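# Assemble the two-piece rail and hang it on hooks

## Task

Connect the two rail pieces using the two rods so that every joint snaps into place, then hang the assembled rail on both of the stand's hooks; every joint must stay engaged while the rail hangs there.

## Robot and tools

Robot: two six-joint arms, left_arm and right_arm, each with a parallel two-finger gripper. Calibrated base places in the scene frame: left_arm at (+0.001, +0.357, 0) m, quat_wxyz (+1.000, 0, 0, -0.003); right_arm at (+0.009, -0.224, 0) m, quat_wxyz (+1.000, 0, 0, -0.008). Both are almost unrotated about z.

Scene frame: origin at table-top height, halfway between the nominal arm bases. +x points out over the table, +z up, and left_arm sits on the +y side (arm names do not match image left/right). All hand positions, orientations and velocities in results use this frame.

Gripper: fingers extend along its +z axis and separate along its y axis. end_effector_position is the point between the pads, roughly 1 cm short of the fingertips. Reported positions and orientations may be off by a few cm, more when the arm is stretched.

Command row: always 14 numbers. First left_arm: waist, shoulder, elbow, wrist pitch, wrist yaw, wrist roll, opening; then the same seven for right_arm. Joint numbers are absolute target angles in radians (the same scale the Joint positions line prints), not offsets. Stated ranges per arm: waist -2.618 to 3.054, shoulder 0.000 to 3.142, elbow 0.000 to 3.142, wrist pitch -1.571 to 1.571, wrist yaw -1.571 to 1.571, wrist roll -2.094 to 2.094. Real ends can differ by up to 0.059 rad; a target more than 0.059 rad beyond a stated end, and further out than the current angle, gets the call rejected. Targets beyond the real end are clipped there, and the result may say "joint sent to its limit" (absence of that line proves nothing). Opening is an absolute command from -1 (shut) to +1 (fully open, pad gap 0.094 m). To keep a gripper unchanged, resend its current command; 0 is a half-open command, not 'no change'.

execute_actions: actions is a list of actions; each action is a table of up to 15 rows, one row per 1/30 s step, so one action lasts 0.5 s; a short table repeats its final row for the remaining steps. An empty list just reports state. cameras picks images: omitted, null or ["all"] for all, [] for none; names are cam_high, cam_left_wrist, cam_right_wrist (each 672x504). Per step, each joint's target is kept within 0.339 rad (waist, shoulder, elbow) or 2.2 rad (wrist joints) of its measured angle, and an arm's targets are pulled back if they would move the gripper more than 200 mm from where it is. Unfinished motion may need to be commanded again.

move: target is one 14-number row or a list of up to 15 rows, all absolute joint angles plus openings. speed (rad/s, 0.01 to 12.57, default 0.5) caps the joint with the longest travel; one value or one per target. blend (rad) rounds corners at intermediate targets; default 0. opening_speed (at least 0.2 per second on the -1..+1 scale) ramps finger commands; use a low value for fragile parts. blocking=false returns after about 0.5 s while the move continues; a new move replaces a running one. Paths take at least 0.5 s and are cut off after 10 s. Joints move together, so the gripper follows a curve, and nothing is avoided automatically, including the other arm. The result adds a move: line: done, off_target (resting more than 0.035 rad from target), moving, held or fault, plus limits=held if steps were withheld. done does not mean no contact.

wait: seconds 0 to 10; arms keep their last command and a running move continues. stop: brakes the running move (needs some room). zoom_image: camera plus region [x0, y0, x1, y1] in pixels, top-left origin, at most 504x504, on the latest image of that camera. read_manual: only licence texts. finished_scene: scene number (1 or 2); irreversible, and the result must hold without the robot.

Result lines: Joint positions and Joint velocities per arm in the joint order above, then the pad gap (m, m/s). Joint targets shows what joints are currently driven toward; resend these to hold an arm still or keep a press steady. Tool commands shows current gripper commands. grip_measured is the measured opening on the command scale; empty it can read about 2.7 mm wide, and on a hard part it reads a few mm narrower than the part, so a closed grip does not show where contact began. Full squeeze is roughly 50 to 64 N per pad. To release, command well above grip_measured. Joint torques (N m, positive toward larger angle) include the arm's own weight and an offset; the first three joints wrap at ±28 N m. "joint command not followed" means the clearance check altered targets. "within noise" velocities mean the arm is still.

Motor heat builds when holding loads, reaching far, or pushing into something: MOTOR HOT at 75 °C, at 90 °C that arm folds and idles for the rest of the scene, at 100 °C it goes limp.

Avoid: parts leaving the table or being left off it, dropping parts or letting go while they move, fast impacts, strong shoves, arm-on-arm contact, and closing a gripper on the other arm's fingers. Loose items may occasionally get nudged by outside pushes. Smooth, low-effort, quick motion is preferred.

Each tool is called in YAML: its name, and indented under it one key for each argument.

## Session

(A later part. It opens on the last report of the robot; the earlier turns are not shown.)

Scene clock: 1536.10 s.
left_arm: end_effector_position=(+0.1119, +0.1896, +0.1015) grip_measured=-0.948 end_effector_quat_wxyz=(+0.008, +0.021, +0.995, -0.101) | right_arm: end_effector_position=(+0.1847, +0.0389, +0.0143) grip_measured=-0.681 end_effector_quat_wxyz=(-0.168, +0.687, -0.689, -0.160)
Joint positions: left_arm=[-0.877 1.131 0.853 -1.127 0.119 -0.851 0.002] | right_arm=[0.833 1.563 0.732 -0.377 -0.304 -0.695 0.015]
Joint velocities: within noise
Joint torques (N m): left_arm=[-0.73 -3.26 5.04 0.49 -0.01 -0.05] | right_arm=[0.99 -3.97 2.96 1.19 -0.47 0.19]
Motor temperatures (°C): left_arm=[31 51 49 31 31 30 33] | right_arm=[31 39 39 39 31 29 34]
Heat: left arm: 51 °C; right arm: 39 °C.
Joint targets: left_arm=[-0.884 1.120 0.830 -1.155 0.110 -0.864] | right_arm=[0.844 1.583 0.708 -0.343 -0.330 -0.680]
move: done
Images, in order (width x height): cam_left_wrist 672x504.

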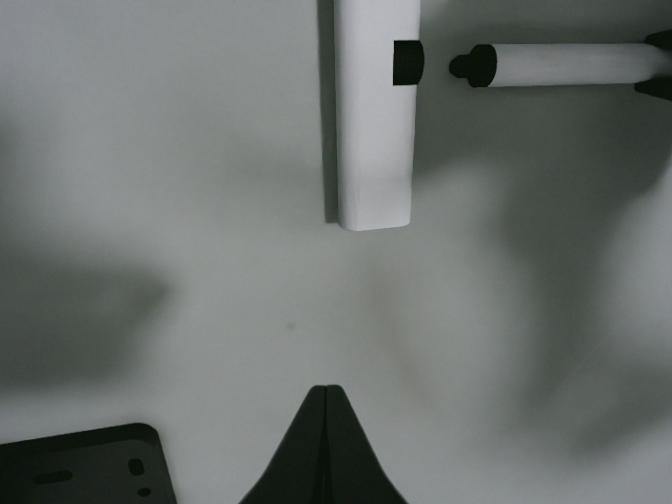

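move:
  target: [-0.883, 1.120, 0.830, -1.155, 0.110, -0.865, -0.95, 0.850, 1.608, 0.778, -0.428, -0.330, -0.682, -0.9]
  speed: 0.2
  cameras: ["cam_left_wrist"]

zoom_image:
  camera: "cam_left_wrist"
  region: [320, 0, 560, 150]

Scene clock: 1570.70 s.
left_arm: end_effector_position=(+0.1119, +0.1896, +0.1015) grip_measured=-0.948 end_effector_quat_wxyz=(+0.008, +0.021, +0.995, -0.101) | right_arm: end_effector_position=(+0.1853, +0.0441, +0.0140) grip_measured=-0.681 end_effector_quat_wxyz=(-0.163, +0.689, -0.687, -0.162)
Joint positions: left_arm=[-0.877 1.131 0.853 -1.127 0.119 -0.853 0.002] | right_arm=[0.84 1.588 0.758 -0.388 -0.309 -0.693 0.015]
Joint velocities: within noise
Joint torques (N m): left_arm=[-0.68 -3.26 5.01 0.49 -0.02 -0.05] | right_arm=[0.83 -4.12 6.9 0.46 -0.44 0.16]
Motor temperatures (°C): left_arm=[31 49 49 31 31 30 33] | right_arm=[31 38 39 38 31 29 34]
Heat: left arm: 49 °C; right arm: 39 °C.
Joint targets: left_arm=[-0.883 1.120 0.830 -1.155 0.110 -0.865] | right_arm=[0.850 1.608 0.777 -0.429 -0.331 -0.681]
move: off_target (right_arm); right_arm: the wrist pitch is farthest, 0.040 rad from its target
Images, in order (width x height): cam_left_wrist 672x504.

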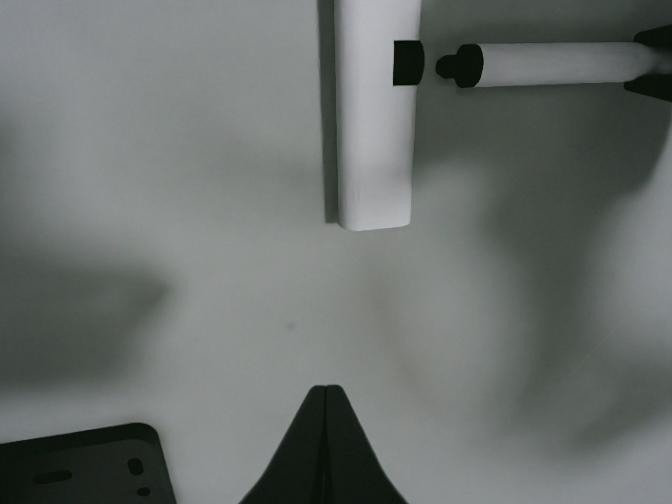

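Scaled by 2.100.

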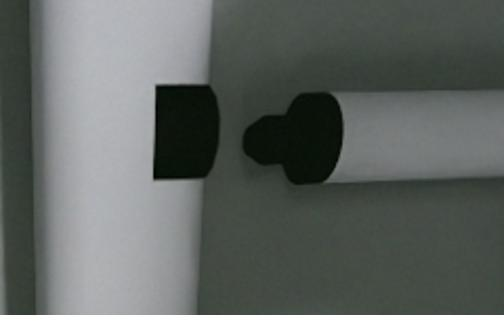

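move:
  target: [-0.664, 1.500, 0.750, -0.700, 0.098, -0.652, -0.95, 0.850, 1.608, 0.778, -0.428, -0.330, -0.682, -0.9]
  speed: 0.5
  cameras: ["cam_left_wrist"]

Scene clock: 1598.20 s.
left_arm: end_effector_position=(+0.1865, +0.1871, +0.0168) grip_measured=-0.948 end_effector_quat_wxyz=(+0.011, +0.003, +0.997, -0.081) | right_arm: end_effector_position=(+0.1853, +0.0441, +0.0140) grip_measured=-0.681 end_effector_quat_wxyz=(-0.163, +0.689, -0.687, -0.162)
Joint positions: left_arm=[-0.658 1.49 0.768 -0.731 0.113 -0.666 0.002] | right_arm=[0.84 1.588 0.758 -0.388 -0.309 -0.693 0.015]
Joint velocities: within noise
Joint torques (N m): left_arm=[0.23 -3.89 4.67 0.95 -0.07 0.26] | right_arm=[0.84 -4.18 7.04 0.5 -0.43 0.14]
Motor temperatures (°C): left_arm=[31 48 48 31 31 30 33] | right_arm=[31 38 42 37 31 29 34]
Heat: left arm: 48 °C; right arm: 42 °C.
Joint targets: left_arm=[-0.654 1.500 0.750 -0.700 0.098 -0.652] | right_arm=[0.850 1.608 0.778 -0.428 -0.330 -0.682]
move: off_target (right_arm); right_arm: the wrist pitch is farthest, 0.040 rad from its target
Images, in order (width x height): cam_left_wrist 672x504.

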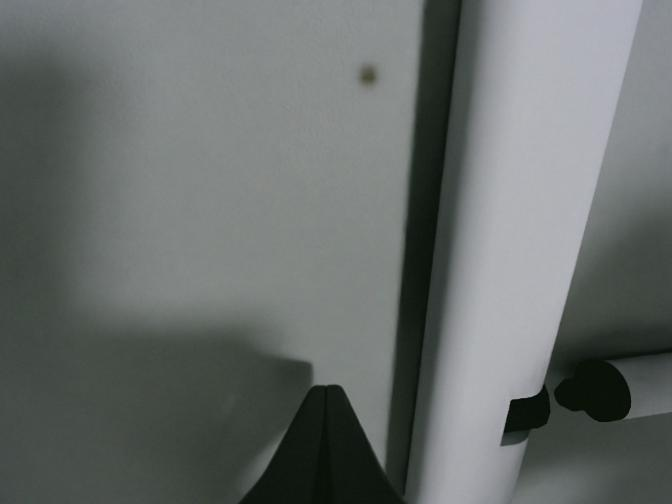

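zoom_image:
  camera: "cam_left_wrist"
  region: [472, 330, 672, 480]

Scaled by 2.520.

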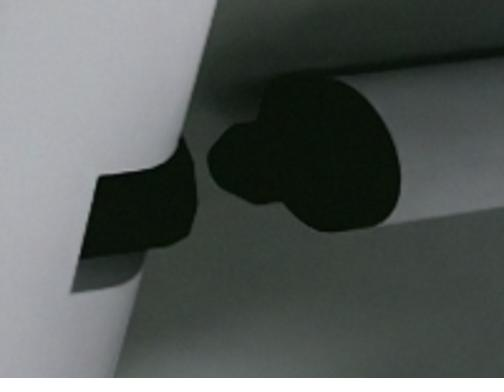

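move:
  target: [-0.664, 1.500, 0.750, -0.700, 0.098, -0.652, -0.95, 0.850, 1.608, 0.778, -0.454, -0.330, -0.682, -0.9]
  speed: 0.2
  cameras: ["cam_left_wrist"]

zoom_image:
  camera: "cam_left_wrist"
  region: [472, 330, 672, 480]

Scene clock: 1653.67 s.
left_arm: end_effector_position=(+0.1865, +0.1871, +0.0168) grip_measured=-0.948 end_effector_quat_wxyz=(+0.012, +0.004, +0.997, -0.081) | right_arm: end_effector_position=(+0.1854, +0.0442, +0.0144) grip_measured=-0.681 end_effector_quat_wxyz=(-0.162, +0.689, -0.687, -0.162)
Joint positions: left_arm=[-0.658 1.49 0.768 -0.731 0.113 -0.664 0.002] | right_arm=[0.84 1.589 0.762 -0.394 -0.309 -0.693 0.015]
Joint velocities: within noise
Joint torques (N m): left_arm=[-0.7 -3.82 4.68 0.97 -0.07 0.25] | right_arm=[0.85 -4.33 6.82 0.32 -0.43 0.14]
Motor temperatures (°C): left_arm=[31 48 48 32 31 30 33] | right_arm=[31 37 44 36 31 29 34]
Heat: left arm: 48 °C; right arm: 44 °C.
Joint targets: left_arm=[-0.664 1.500 0.750 -0.701 0.098 -0.651] | right_arm=[0.850 1.608 0.779 -0.453 -0.330 -0.682]
move: off_target (right_arm); right_arm: the wrist pitch is farthest, 0.060 rad from its target
Images, in order (width x height): cam_left_wrist 672x504.

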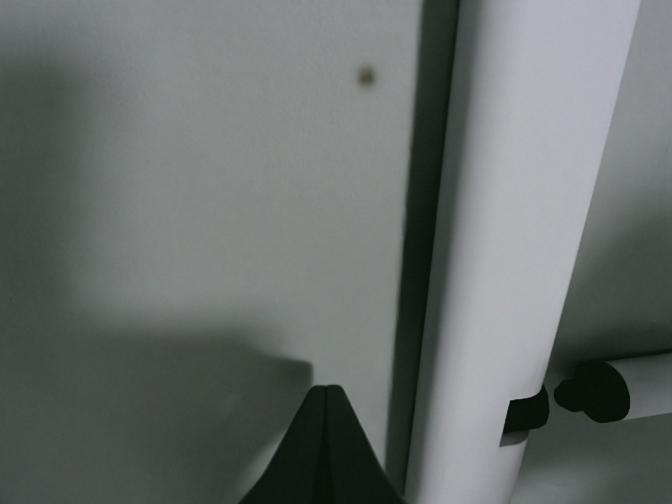

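Scaled by 2.520.

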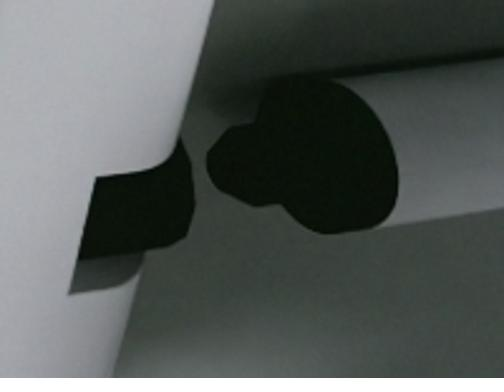

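move:
  target: [-0.664, 1.500, 0.750, -0.700, 0.098, -0.652, -0.95, 0.850, 1.608, 0.778, -0.476, -0.330, -0.682, -0.9]
  speed: 0.2
  cameras: ["cam_left_wrist"]

zoom_image:
  camera: "cam_left_wrist"
  region: [472, 330, 672, 480]

Scene clock: 1662.57 s.
left_arm: end_effector_position=(+0.1865, +0.1871, +0.0168) grip_measured=-0.948 end_effector_quat_wxyz=(+0.012, +0.004, +0.997, -0.081) | right_arm: end_effector_position=(+0.1835, +0.0429, +0.0140) grip_measured=-0.681 end_effector_quat_wxyz=(-0.156, +0.689, -0.688, -0.164)
Joint positions: left_arm=[-0.658 1.49 0.768 -0.731 0.113 -0.664 0.002] | right_arm=[0.84 1.589 0.764 -0.406 -0.312 -0.693 0.015]
Joint velocities: within noise
Joint torques (N m): left_arm=[-0.72 -3.86 4.68 0.97 -0.07 0.23] | right_arm=[0.83 -4.3 6.41 0.2 -0.39 0.15]
Motor temperatures (°C): left_arm=[31 48 48 32 31 30 33] | right_arm=[31 37 44 35 31 29 34]
Heat: left arm: 48 °C; right arm: 44 °C.
Joint targets: left_arm=[-0.664 1.500 0.750 -0.700 0.098 -0.652] | right_arm=[0.850 1.608 0.777 -0.475 -0.329 -0.682]
move: off_target (right_arm); right_arm: the wrist pitch is farthest, 0.070 rad from its target
Images, in order (width x height): cam_left_wrist 672x504.

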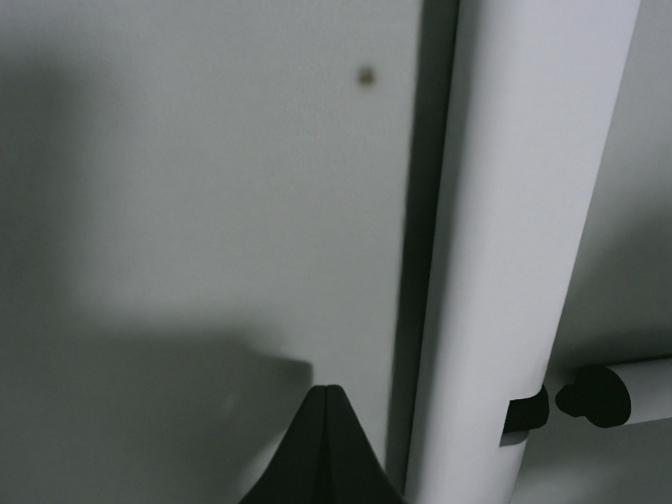

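Scaled by 2.520.

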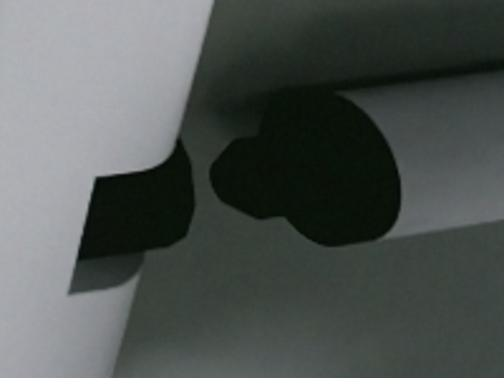

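move:
  target: [-0.664, 1.500, 0.750, -0.700, 0.098, -0.652, -0.95, 0.828, 1.614, 0.777, -0.476, -0.330, -0.682, -0.9]
  speed: 0.2
  cameras: ["cam_left_wrist"]

zoom_image:
  camera: "cam_left_wrist"
  region: [472, 330, 672, 480]

Scene clock: 1672.10 s.
left_arm: end_effector_position=(+0.1868, +0.1868, +0.0168) grip_measured=-0.948 end_effector_quat_wxyz=(+0.012, +0.004, +0.997, -0.081) | right_arm: end_effector_position=(+0.1830, +0.0425, +0.0135) grip_measured=-0.681 end_effector_quat_wxyz=(-0.154, +0.689, -0.688, -0.167)
Joint positions: left_arm=[-0.658 1.49 0.768 -0.73 0.113 -0.664 0.002] | right_arm=[0.836 1.592 0.764 -0.408 -0.321 -0.696 0.015]
Joint velocities: within noise
Joint torques (N m): left_arm=[-0.69 -3.84 4.68 0.96 -0.07 0.24] | right_arm=[-0.66 -3.96 6.35 0.2 -0.34 0.15]
Motor temperatures (°C): left_arm=[31 48 48 33 31 30 33] | right_arm=[31 37 44 35 31 29 34]
Heat: left arm: 48 °C; right arm: 44 °C.
Joint targets: left_arm=[-0.664 1.500 0.750 -0.699 0.098 -0.652] | right_arm=[0.828 1.615 0.777 -0.477 -0.331 -0.685]
move: off_target (right_arm); right_arm: the wrist pitch is farthest, 0.068 rad from its target
Images, in order (width x height): cam_left_wrist 672x504.

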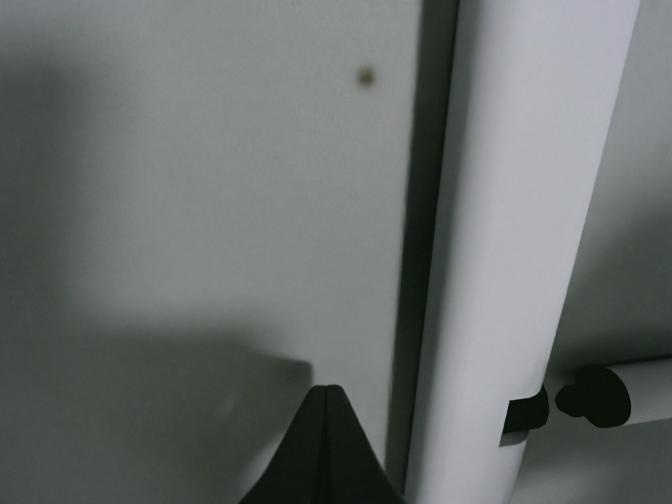

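Scaled by 2.520.

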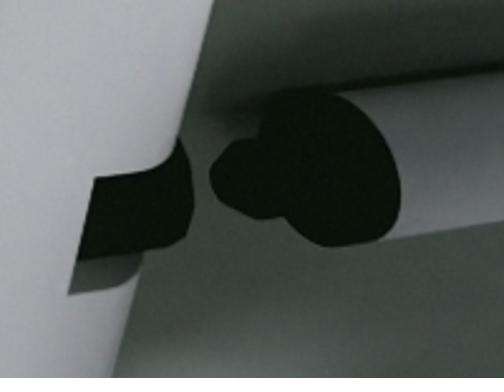

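move:
  target: [-0.709, 1.572, 0.828, -0.715, 0.092, -0.712, -0.95, 0.828, 1.614, 0.777, -0.476, -0.330, -0.682, -0.9]
  speed: 0.15
  cameras: ["cam_left_wrist"]

Scene clock: 1686.83 s.
left_arm: end_effector_position=(+0.1823, +0.1765, +0.0085) grip_measured=-0.948 end_effector_quat_wxyz=(-0.004, +0.008, +0.998, -0.068) | right_arm: end_effector_position=(+0.1830, +0.0425, +0.0135) grip_measured=-0.681 end_effector_quat_wxyz=(-0.154, +0.689, -0.688, -0.167)
Joint positions: left_arm=[-0.704 1.556 0.797 -0.73 0.109 -0.699 0.002] | right_arm=[0.836 1.592 0.764 -0.408 -0.321 -0.696 0.015]
Joint velocities: within noise
Joint torques (N m): left_arm=[-0.79 -3.75 8.69 0.74 -0.09 -0.06] | right_arm=[-0.7 -4.05 6.37 0.21 -0.32 0.18]
Motor temperatures (°C): left_arm=[31 48 48 33 31 30 33] | right_arm=[31 38 44 35 31 29 34]
Heat: left arm: 48 °C; right arm: 44 °C.
Joint targets: left_arm=[-0.711 1.572 0.828 -0.716 0.093 -0.712] | right_arm=[0.828 1.614 0.777 -0.476 -0.329 -0.682]
move: off_target (right_arm); right_arm: the wrist pitch is farthest, 0.068 rad from its target
Images, in order (width x height): cam_left_wrist 672x504.

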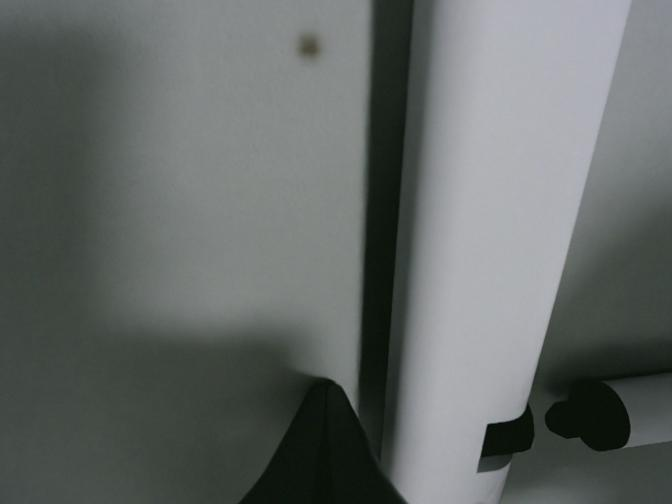

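move:
  target: [-0.741, 1.514, 0.805, -0.715, 0.092, -0.744, -0.95, 0.828, 1.614, 0.777, -0.476, -0.330, -0.682, -0.9]
  speed: 0.15
  cameras: ["cam_left_wrist"]

Scene clock: 1699.57 s.
left_arm: end_effector_position=(+0.1769, +0.1688, +0.0125) grip_measured=-0.948 end_effector_quat_wxyz=(+0.001, +0.012, +0.997, -0.072) | right_arm: end_effector_position=(+0.1830, +0.0425, +0.0135) grip_measured=-0.681 end_effector_quat_wxyz=(-0.154, +0.689, -0.688, -0.167)
Joint positions: left_arm=[-0.742 1.539 0.797 -0.73 0.106 -0.73 0.002] | right_arm=[0.836 1.592 0.764 -0.408 -0.321 -0.696 0.015]
Joint velocities: within noise
Joint torques (N m): left_arm=[-0.79 -6.98 6.79 0.77 -0.07 -0.08] | right_arm=[-0.72 -4.04 6.37 0.21 -0.32 0.18]
Motor temperatures (°C): left_arm=[31 48 50 32 31 30 33] | right_arm=[31 38 44 34 31 29 34]
Heat: left arm: 50 °C; right arm: 44 °C.
Joint targets: left_arm=[-0.749 1.515 0.805 -0.715 0.092 -0.743] | right_arm=[0.828 1.614 0.777 -0.476 -0.330 -0.682]
move: off_target (right_arm); right_arm: the wrist pitch is farthest, 0.068 rad from its target
Images, in order (width x height): cam_left_wrist 672x504.

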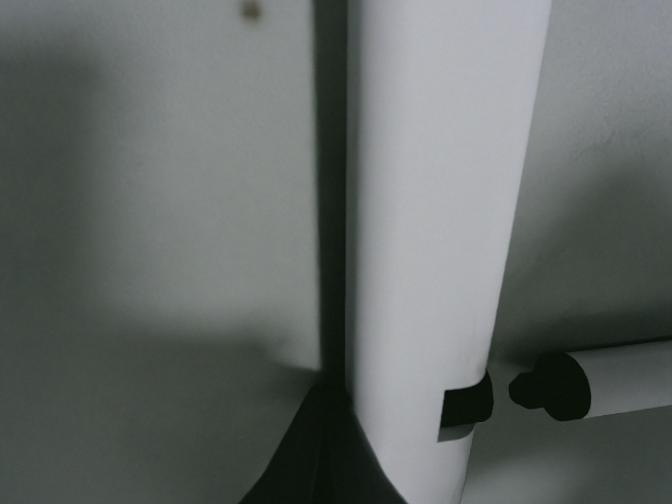

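move:
  target: [-0.741, 1.514, 0.805, -0.715, 0.092, -0.744, -0.95, 0.885, 1.632, 0.808, -0.440, -0.255, -0.640, -0.9]
  speed: 0.1
  cameras: ["cam_left_wrist"]

zoom_image:
  camera: "cam_left_wrist"
  region: [400, 320, 640, 470]

Scene clock: 1724.70 s.
left_arm: end_effector_position=(+0.1769, +0.1688, +0.0125) grip_measured=-0.948 end_effector_quat_wxyz=(+0.001, +0.011, +0.997, -0.072) | right_arm: end_effector_position=(+0.1816, +0.0508, +0.0140) grip_measured=-0.681 end_effector_quat_wxyz=(-0.151, +0.687, -0.693, -0.156)
Joint positions: left_arm=[-0.742 1.539 0.797 -0.73 0.106 -0.732 0.002] | right_arm=[0.876 1.609 0.791 -0.415 -0.284 -0.654 0.015]
Joint velocities: within noise
Joint torques (N m): left_arm=[-0.05 -7.08 6.8 0.77 -0.06 -0.06] | right_arm=[0.83 -4.12 6.8 0.61 0.04 0.19]
Motor temperatures (°C): left_arm=[31 50 50 32 31 30 33] | right_arm=[31 38 44 34 31 29 34]
Heat: left arm: 50 °C; right arm: 44 °C.
Joint targets: left_arm=[-0.741 1.514 0.805 -0.715 0.092 -0.744] | right_arm=[0.885 1.632 0.809 -0.440 -0.255 -0.638]
move: done
Images, in order (width x height): cam_left_wrist 672x504.

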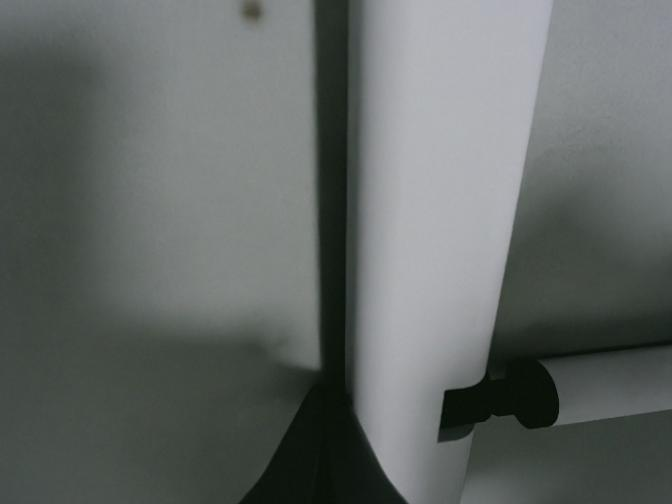

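Scaled by 2.100.

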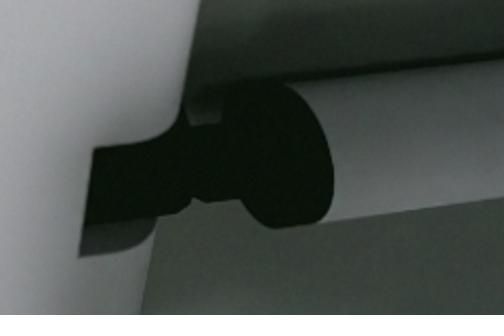

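move:
  target: [-0.741, 1.514, 0.805, -0.715, 0.092, -0.744, -0.95, 0.915, 1.652, 0.829, -0.433, -0.229, -0.613, -0.9]
  speed: 0.1
  cameras: ["cam_left_wrist"]

zoom_image:
  camera: "cam_left_wrist"
  region: [400, 320, 640, 470]

Scene clock: 1736.30 s.
left_arm: end_effector_position=(+0.1800, +0.1719, +0.0123) grip_measured=-0.948 end_effector_quat_wxyz=(+0.005, +0.006, +0.998, -0.069) | right_arm: end_effector_position=(+0.1818, +0.0566, +0.0140) grip_measured=-0.681 end_effector_quat_wxyz=(-0.151, +0.688, -0.695, -0.146)
Joint positions: left_arm=[-0.732 1.539 0.797 -0.73 0.096 -0.732 0.002] | right_arm=[0.902 1.623 0.81 -0.415 -0.255 -0.63 0.015]
Joint velocities: within noise
Joint torques (N m): left_arm=[-0.1 -7.08 6.79 0.77 0.01 -0.06] | right_arm=[1.14 -3.79 6.9 0.69 0.07 0.19]
Motor temperatures (°C): left_arm=[31 50 50 32 31 30 33] | right_arm=[31 38 44 34 31 29 34]
Heat: left arm: 50 °C; right arm: 44 °C.
Joint targets: left_arm=[-0.731 1.514 0.805 -0.715 0.091 -0.744] | right_arm=[0.915 1.652 0.828 -0.433 -0.229 -0.615]
move: done
Images, in order (width x height): cam_left_wrist 672x504.

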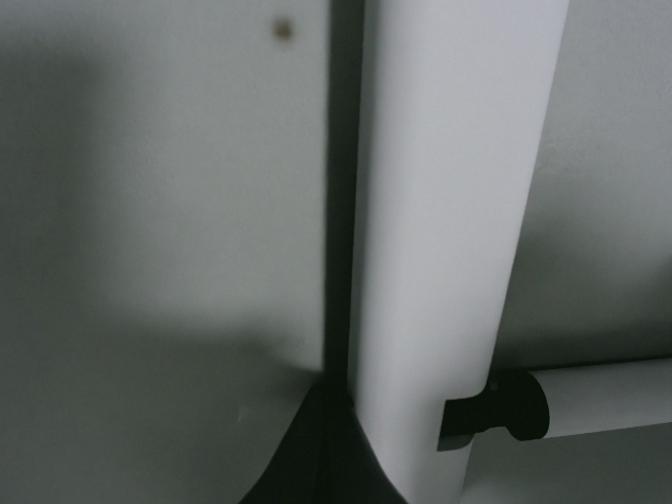

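Scaled by 2.100.

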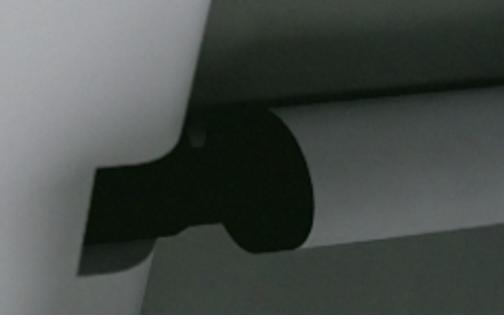

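move:
  target: [-0.766, 1.533, 0.823, -0.715, 0.092, -0.769, -0.95, 0.940, 1.669, 0.847, -0.428, -0.206, -0.589, -0.9]
  speed: 0.1
  cameras: ["cam_left_wrist"]

zoom_image:
  camera: "cam_left_wrist"
  region: [400, 320, 640, 470]

Scene clock: 1746.77 s.
left_arm: end_effector_position=(+0.1805, +0.1727, +0.0119) grip_measured=-0.948 end_effector_quat_wxyz=(+0.014, +0.007, +0.998, -0.058) | right_arm: end_effector_position=(+0.1825, +0.0589, +0.0141) grip_measured=-0.681 end_effector_quat_wxyz=(-0.150, +0.690, -0.696, -0.132)
Joint positions: left_arm=[-0.748 1.539 0.797 -0.73 0.066 -0.744 0.002] | right_arm=[0.922 1.632 0.828 -0.429 -0.221 -0.618 0.015]
Joint velocities: within noise
Joint torques (N m): left_arm=[-1.74 -5.52 8.31 0.76 0.3 -0.08] | right_arm=[1.63 -3.21 6.99 0.86 -0.09 0.28]
Motor temperatures (°C): left_arm=[31 51 51 32 31 30 33] | right_arm=[31 37 44 34 31 29 34]
Heat: left arm: 51 °C; right arm: 44 °C.
Joint targets: left_arm=[-0.766 1.533 0.823 -0.715 0.092 -0.759] | right_arm=[0.940 1.669 0.848 -0.427 -0.206 -0.597]
move: off_target (right_arm); right_arm: the shoulder is farthest, 0.037 rad from its target
Images, in order (width x height): cam_left_wrist 672x504.

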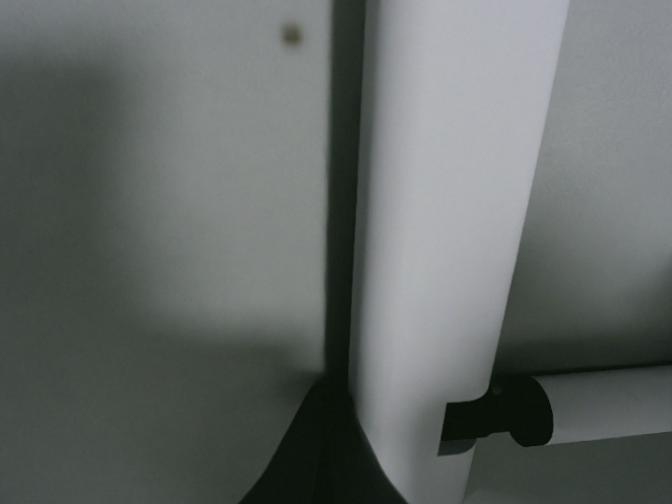

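Scaled by 2.100.

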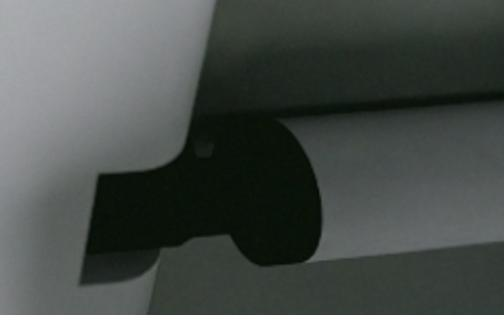

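move:
  target: [-0.797, 1.557, 0.846, -0.715, 0.092, -0.800, -0.95, 0.978, 1.694, 0.873, -0.419, -0.174, -0.556, -0.9]
  speed: 0.1
  cameras: ["cam_left_wrist"]

zoom_image:
  camera: "cam_left_wrist"
  region: [400, 320, 640, 470]

Scene clock: 1755.10 s.
left_arm: end_effector_position=(+0.1786, +0.1748, +0.0113) grip_measured=-0.948 end_effector_quat_wxyz=(+0.021, -0.001, +0.999, -0.042) | right_arm: end_effector_position=(+0.1817, +0.0619, +0.0140) grip_measured=-0.681 end_effector_quat_wxyz=(-0.144, +0.690, -0.701, -0.112)
Joint positions: left_arm=[-0.771 1.539 0.797 -0.741 0.03 -0.782 0.002] | right_arm=[0.954 1.646 0.854 -0.454 -0.172 -0.588 0.015]
Joint velocities: within noise
Joint torques (N m): left_arm=[-2.56 -3.51 10.21 0.84 0.65 -0.11] | right_arm=[2.02 -2.51 6.86 1.14 -0.19 0.4]
Motor temperatures (°C): left_arm=[31 51 52 32 31 30 33] | right_arm=[31 37 44 35 31 29 34]
Heat: left arm: 52 °C; right arm: 44 °C.
Joint targets: left_arm=[-0.797 1.557 0.846 -0.715 0.093 -0.799] | right_arm=[0.977 1.693 0.872 -0.419 -0.174 -0.556]
move: off_target (left_arm, right_arm); left_arm: the wrist yaw is farthest, 0.062 rad from its target; right_arm: the shoulder is farthest, 0.048 rad from its target
Images, in order (width x height): cam_left_wrist 672x504.

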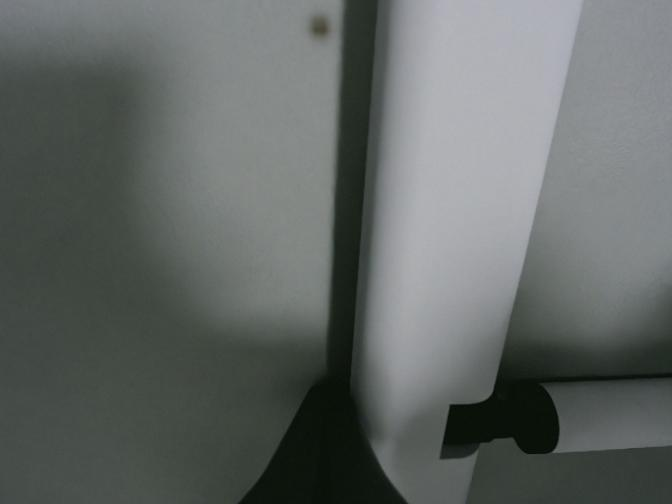

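Scaled by 2.100.

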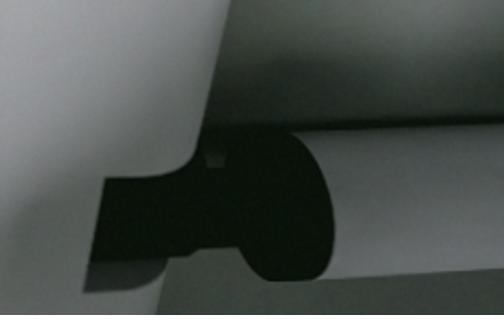

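move:
  target: [-0.722, 1.530, 0.800, -0.700, 0.115, -0.715, -0.95, 0.888, 1.632, 0.803, -0.345, -0.305, -0.665, -0.9]
  speed: 0.15
  cameras: ["cam_left_wrist"]

zoom_image:
  camera: "cam_left_wrist"
  region: [400, 320, 640, 470]

Scene clock: 1825.33 s.
left_arm: end_effector_position=(+0.1806, +0.1763, +0.0119) grip_measured=-0.948 end_effector_quat_wxyz=(+0.005, -0.002, +0.998, -0.061) | right_arm: end_effector_position=(+0.1826, +0.0613, +0.0146) grip_measured=-0.681 end_effector_quat_wxyz=(-0.150, +0.685, -0.695, -0.160)
Joint positions: left_arm=[-0.725 1.539 0.797 -0.741 0.084 -0.739 0.002] | right_arm=[0.894 1.64 0.825 -0.414 -0.284 -0.627 0.015]
Joint velocities: within noise
Joint torques (N m): left_arm=[0.24 -5.74 6.35 1 0.36 0.21] | right_arm=[-0.51 -6.91 3.22 1.47 -0.39 -0.29]
Motor temperatures (°C): left_arm=[32 47 60 33 31 30 33] | right_arm=[32 36 45 37 31 29 34]
Heat: left arm: 60 °C; right arm: 45 °C.
Joint targets: left_arm=[-0.721 1.530 0.800 -0.700 0.115 -0.727] | right_arm=[0.888 1.632 0.804 -0.345 -0.305 -0.654]
move: off_target (left_arm, right_arm); left_arm: the wrist pitch is farthest, 0.041 rad from its target; right_arm: the wrist pitch is farthest, 0.069 rad from its target
Images, in order (width x height): cam_left_wrist 672x504.

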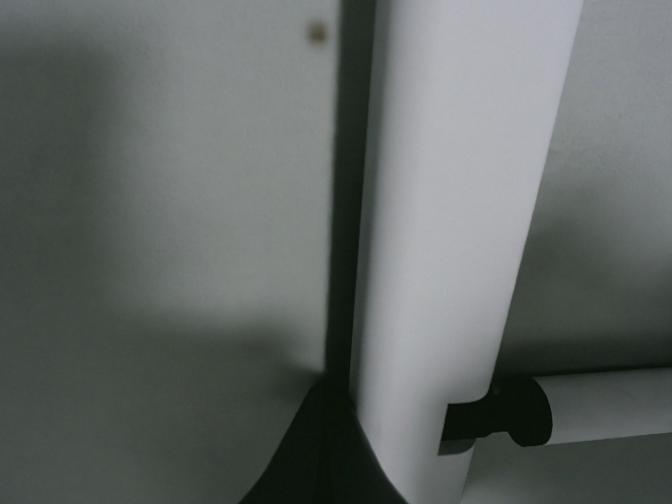

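Scaled by 2.100.

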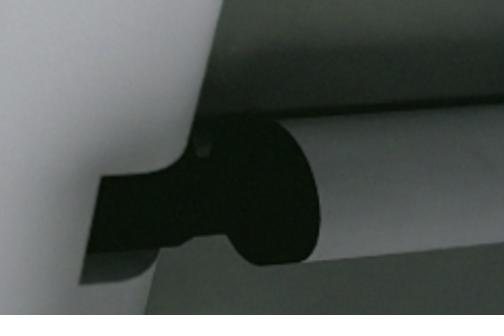

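move:
  target: [-0.752, 1.528, 0.826, -0.57, 0.185, -0.715, -0.95, 0.918, 1.645, 0.830, -0.21, -0.345, -0.665, -0.9]
  speed: 0.15
  cameras: ["cam_left_wrist"]

zoom_image:
  camera: "cam_left_wrist"
  region: [400, 320, 640, 470]

Scene clock: 1835.37 s.
left_arm: end_effector_position=(+0.1806, +0.1750, +0.0117) grip_measured=-0.948 end_effector_quat_wxyz=(+0.006, +0.012, +0.998, -0.064) | right_arm: end_effector_position=(+0.1827, +0.0626, +0.0149) grip_measured=-0.681 end_effector_quat_wxyz=(-0.153, +0.688, -0.691, -0.160)
Joint positions: left_arm=[-0.727 1.539 0.796 -0.734 0.087 -0.713 0.002] | right_arm=[0.896 1.64 0.824 -0.406 -0.286 -0.635 0.015]
Joint velocities: within noise
Joint torques (N m): left_arm=[-2.43 -5.91 8.54 2.19 1.02 0.2] | right_arm=[2.06 -5.87 5.64 2.63 -0.76 -0.35]
Motor temperatures (°C): left_arm=[31 48 58 33 31 30 33] | right_arm=[32 37 44 38 31 29 34]
Heat: left arm: 58 °C; right arm: 44 °C.
Joint targets: left_arm=[-0.752 1.528 0.824 -0.570 0.184 -0.704] | right_arm=[0.919 1.645 0.829 -0.212 -0.345 -0.665]
move: off_target (left_arm, right_arm); left_arm: the wrist pitch is farthest, 0.164 rad from its target; right_arm: the wrist pitch is farthest, 0.196 rad from its target
Images, in order (width x height): cam_left_wrist 672x504.

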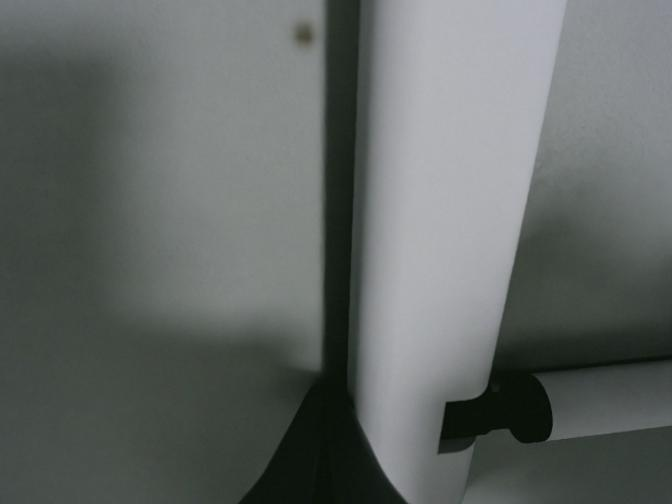

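Scaled by 2.100.

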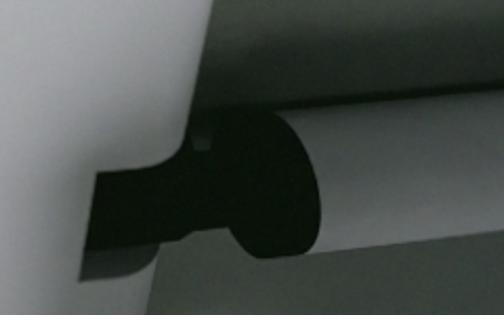

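move:
  target: [-0.772, 1.528, 0.856, -0.367, 0.260, -0.715, -0.95, 0.938, 1.645, 0.868, 0.0, -0.405, -0.665, -0.9]
  speed: 0.2
  cameras: ["cam_left_wrist"]

zoom_image:
  camera: "cam_left_wrist"
  region: [400, 320, 640, 470]

Scene clock: 1843.17 s.
left_arm: end_effector_position=(+0.1812, +0.1729, +0.0119) grip_measured=-0.948 end_effector_quat_wxyz=(+0.009, +0.016, +0.998, -0.066) | right_arm: end_effector_position=(+0.1833, +0.0606, +0.0148) grip_measured=-0.681 end_effector_quat_wxyz=(-0.151, +0.687, -0.693, -0.157)
Joint positions: left_arm=[-0.732 1.539 0.796 -0.727 0.087 -0.712 0.002] | right_arm=[0.892 1.638 0.825 -0.415 -0.281 -0.637 0.015]
Joint velocities: within noise
Joint torques (N m): left_arm=[-2.55 -5.91 9.14 2.59 1.2 0.15] | right_arm=[0.2 -6.2 5.18 0.98 -0.3 0.01]
Motor temperatures (°C): left_arm=[31 48 58 35 32 30 33] | right_arm=[32 37 44 42 31 29 34]
Heat: left arm: 58 °C; right arm: 44 °C.
Joint targets: left_arm=[-0.757 1.528 0.832 -0.524 0.202 -0.706] | right_arm=[0.895 1.640 0.825 -0.403 -0.286 -0.637]
move: held (right_arm; a check stopped the path), off_target (left_arm; braked when a check withheld steps of right_arm); limits=held; left_arm: the wrist pitch is farthest, 0.360 rad from its target; right_arm: the wrist pitch is farthest, 0.415 rad from its target
joint command not followed: on one or more control steps a check withheld the commanded joint targets of the right arm, and it was not sent them on those steps.
cause: the commanded joint targets, or the way to them, would bring a part of the robot too close to another arm (this arm's wrist camera and the left arm's wrist (the part past the wrist pitch)).
Images, in order (width x height): cam_left_wrist 672x504.

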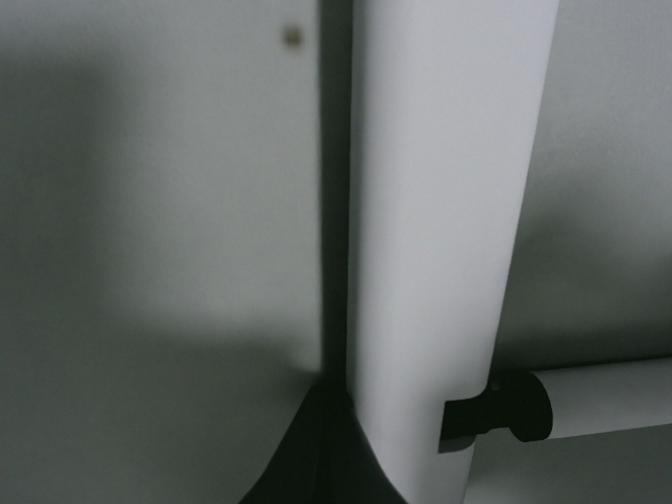

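Scaled by 2.100.

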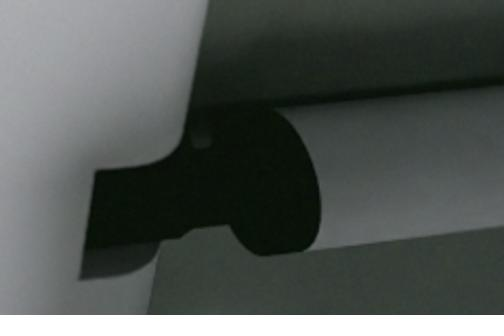

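move:
  target: [-0.738, 1.530, 0.800, -0.700, 0.115, -0.715, -0.95, 0.895, 1.657, 0.797, -0.40, -0.29, -0.645, -0.9]
  speed: 0.15
  cameras: ["cam_left_wrist"]

zoom_image:
  camera: "cam_left_wrist"
  region: [400, 320, 640, 470]

Scene clock: 1859.60 s.
left_arm: end_effector_position=(+0.1807, +0.1741, +0.0117) grip_measured=-0.948 end_effector_quat_wxyz=(+0.008, +0.015, +0.998, -0.063) | right_arm: end_effector_position=(+0.1832, +0.0600, +0.0143) grip_measured=-0.681 end_effector_quat_wxyz=(-0.150, +0.687, -0.693, -0.157)
Joint positions: left_arm=[-0.732 1.539 0.796 -0.731 0.084 -0.712 0.002] | right_arm=[0.892 1.638 0.824 -0.415 -0.28 -0.637 0.015]
Joint velocities: within noise
Joint torques (N m): left_arm=[-0.72 -5.74 6.48 0.93 0.37 0.05] | right_arm=[0.18 -4.72 2.67 0.99 -0.3 -0.1]
Motor temperatures (°C): left_arm=[32 49 59 42 32 30 33] | right_arm=[31 38 43 38 31 29 34]
Heat: left arm: 59 °C; right arm: 43 °C.
Joint targets: left_arm=[-0.738 1.530 0.800 -0.700 0.115 -0.715] | right_arm=[0.895 1.657 0.797 -0.400 -0.289 -0.645]
move: done
Images, in order (width x height): cam_left_wrist 672x504.

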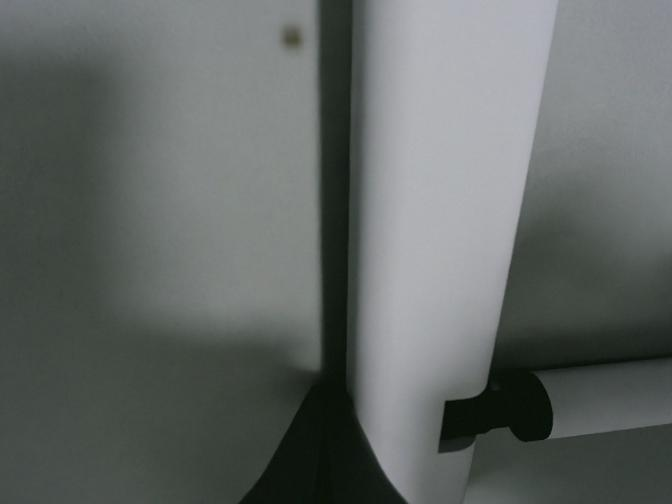

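Scaled by 2.100.

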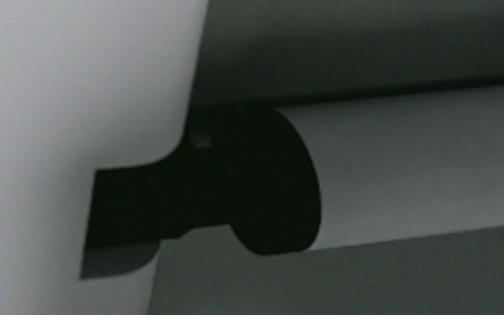

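move:
  target:
    - [-0.738, 1.530, 0.800, -0.700, 0.115, -0.715, -0.95, 0.895, 1.650, 0.815, -0.41, -0.285, -0.640, 0.1]
    - [-0.50, 1.38, 0.68, -0.60, 0.375, -0.50, -0.95, 0.892, 1.553, 0.926, -0.600, -0.28, -0.637, 0.1]
    - [-0.273, 1.378, 0.482, -0.430, 0.675, -0.355, -0.95, 0.681, 1.345, 0.590, -0.25, -0.600, -0.745, 0.1]
  speed: 0.5
  opening_speed: 1.0

Scene clock: 1993.10 s.
left_arm: end_effector_position=(+0.1806, +0.1949, +0.0143) grip_measured=-0.948 end_effector_quat_wxyz=(-0.012, -0.011, +0.942, -0.336) | right_arm: end_effector_position=(+0.1777, +0.0288, +0.0529) grip_measured=+0.098 end_effector_quat_wxyz=(-0.243, +0.652, -0.668, -0.265)
Joint positions: left_arm=[-0.279 1.398 0.501 -0.464 0.658 -0.382 0.002] | right_arm=[0.688 1.369 0.603 -0.31 -0.567 -0.727 0.052]
Joint velocities: within noise
Joint torques (N m): left_arm=[0.39 -5.3 4.3 1.17 0.6 0.31] | right_arm=[-0.62 -6.15 4.27 1.61 -0.61 -0.2]
Motor temperatures (°C): left_arm=[31 49 54 35 31 30 33] | right_arm=[31 38 38 37 31 29 34]
Heat: left arm: 54 °C; right arm: 38 °C.
Joint targets: left_arm=[-0.273 1.377 0.483 -0.429 0.676 -0.366] | right_arm=[0.682 1.345 0.590 -0.249 -0.600 -0.745]
move: off_target (right_arm); right_arm: the wrist pitch is farthest, 0.060 rad from its target

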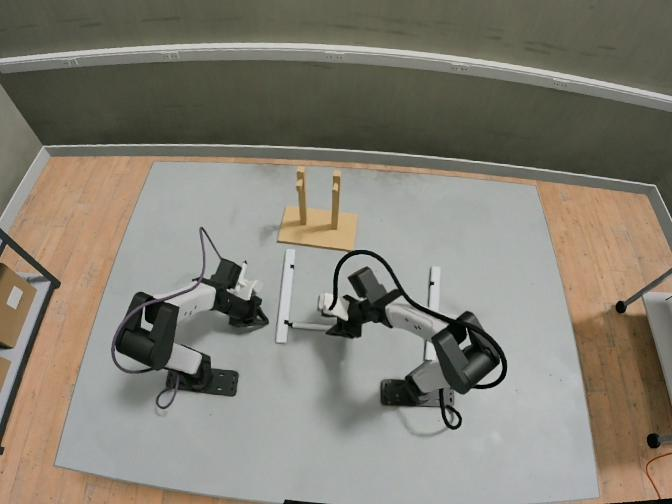

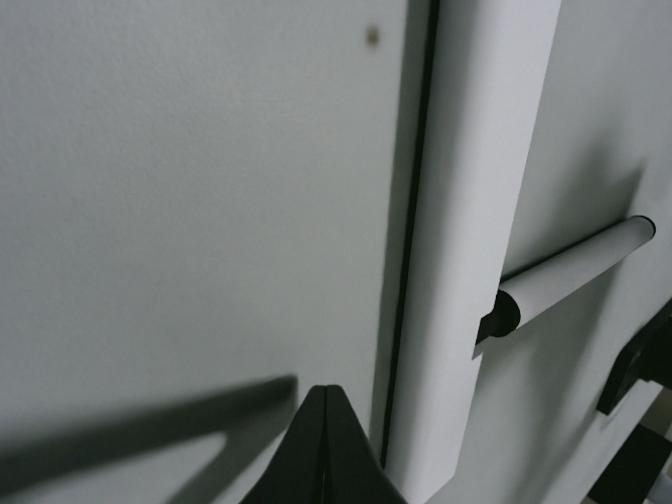

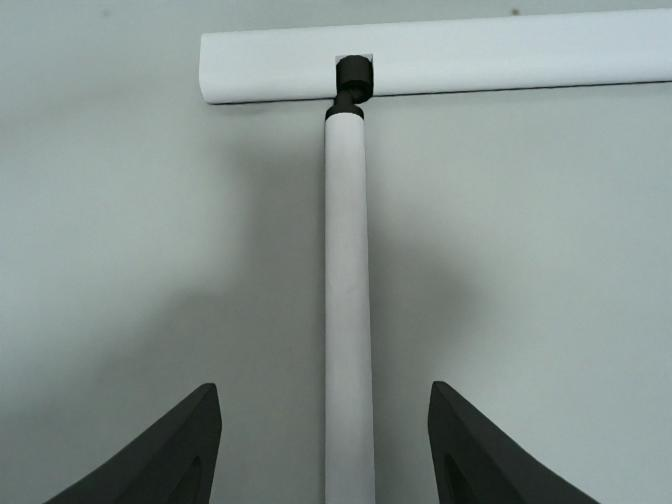

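zoom_image:
  camera: "cam_right_wrist"
  region: [290, 20, 430, 140]

Scaled by 3.600.

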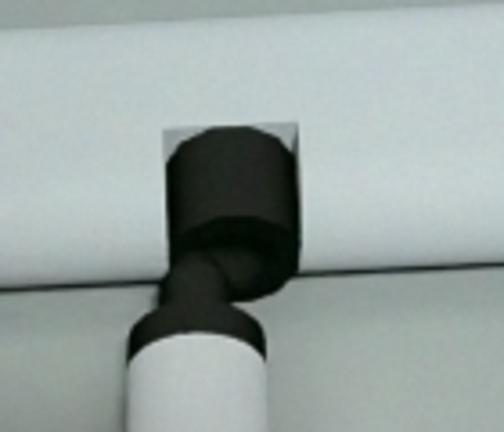

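move:
  target: [-0.273, 1.378, 0.482, -0.430, 0.675, -0.355, -0.95, 0.655, 1.500, 0.490, 0.00, -0.632, -0.770, 0.1]
  speed: 0.4
  cameras: ["cam_right_wrist", "cam_left_wrist"]

Scene clock: 2022.13 s.
left_arm: end_effector_position=(+0.1809, +0.1948, +0.0143) grip_measured=-0.948 end_effector_quat_wxyz=(-0.009, -0.006, +0.942, -0.336) | right_arm: end_effector_position=(+0.1811, +0.0303, +0.0171) grip_measured=+0.098 end_effector_quat_wxyz=(-0.258, +0.655, -0.656, -0.272)
Joint positions: left_arm=[-0.279 1.398 0.501 -0.463 0.658 -0.371 0.002] | right_arm=[0.67 1.493 0.503 -0.063 -0.597 -0.752 0.052]
Joint velocities: within noise
Joint torques (N m): left_arm=[0.38 -5.22 4.19 1.16 0.58 0.32] | right_arm=[-0.68 -4.08 3.63 1.64 -0.66 -0.21]
Motor temperatures (°C): left_arm=[31 49 51 35 32 30 33] | right_arm=[31 39 39 39 31 29 33]
Heat: left arm: 51 °C; right arm: 39 °C.
Joint targets: left_arm=[-0.273 1.378 0.482 -0.429 0.674 -0.355] | right_arm=[0.663 1.500 0.490 0.000 -0.632 -0.769]
move: off_target (right_arm); right_arm: the wrist pitch is farthest, 0.063 rad from its target
Images, in order (width x height): cam_left_wrist 672x504, cam_right_wrist 672x504.

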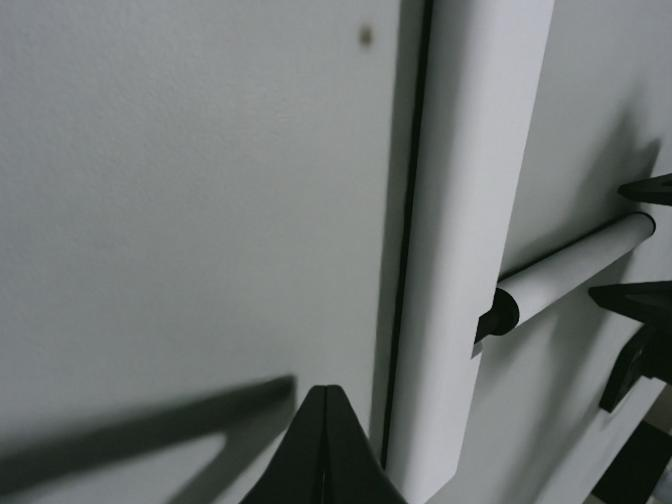

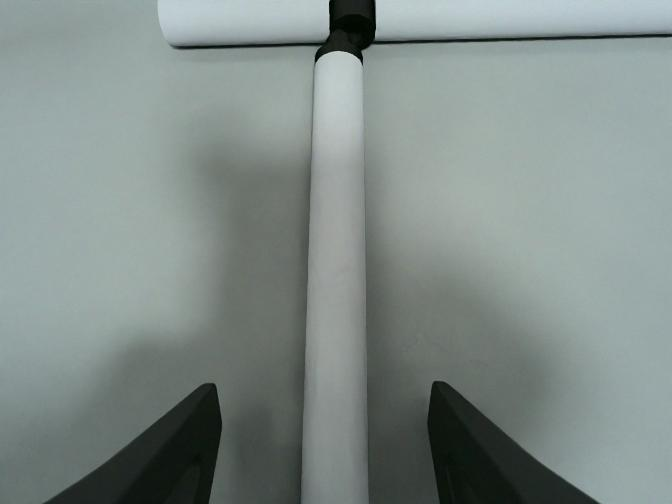

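move:
  target:
    - [-0.273, 1.378, 0.482, -0.430, 0.675, -0.355, -0.95, 0.648, 1.508, 0.482, 0.018, -0.632, -0.770, 0.1]
    - [-0.273, 1.378, 0.482, -0.430, 0.675, -0.355, -0.95, 0.648, 1.508, 0.482, 0.018, -0.632, -0.770, -0.9]
  speed: 0.3
  opening_speed: 0.8
  cameras: ["cam_right_wrist"]

Scene clock: 2032.50 s.
left_arm: end_effector_position=(+0.1809, +0.1948, +0.0143) grip_measured=-0.948 end_effector_quat_wxyz=(-0.009, -0.006, +0.942, -0.336) | right_arm: end_effector_position=(+0.1837, +0.0283, +0.0146) grip_measured=-0.679 end_effector_quat_wxyz=(-0.261, +0.652, -0.658, -0.271)
Joint positions: left_arm=[-0.279 1.398 0.501 -0.463 0.658 -0.371 0.002] | right_arm=[0.658 1.502 0.495 -0.044 -0.6 -0.755 0.015]
Joint velocities: within noise
Joint torques (N m): left_arm=[0.4 -5.2 4.22 1.16 0.59 0.31] | right_arm=[-0.68 -4.08 3.59 1.64 -0.64 -0.19]
Motor temperatures (°C): left_arm=[31 48 51 35 32 30 33] | right_arm=[31 38 39 39 31 29 32]
Heat: left arm: 51 °C; right arm: 39 °C.
Joint targets: left_arm=[-0.273 1.378 0.482 -0.430 0.675 -0.355] | right_arm=[0.650 1.509 0.483 0.018 -0.632 -0.771]
move: off_target (right_arm); target 2's new numbers were sent with right_arm's wrist pitch 0.062 rad from that target; right_arm: the wrist pitch is farthest, 0.062 rad from its target
Images, in order (width x height): cam_right_wrist 672x504.

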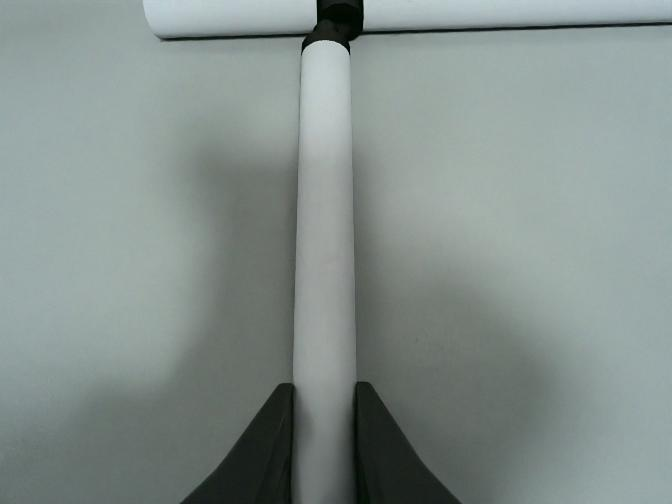

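zoom_image:
  camera: "cam_right_wrist"
  region: [260, 0, 420, 80]

Scaled by 3.150.

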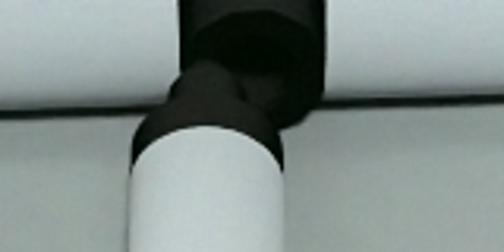

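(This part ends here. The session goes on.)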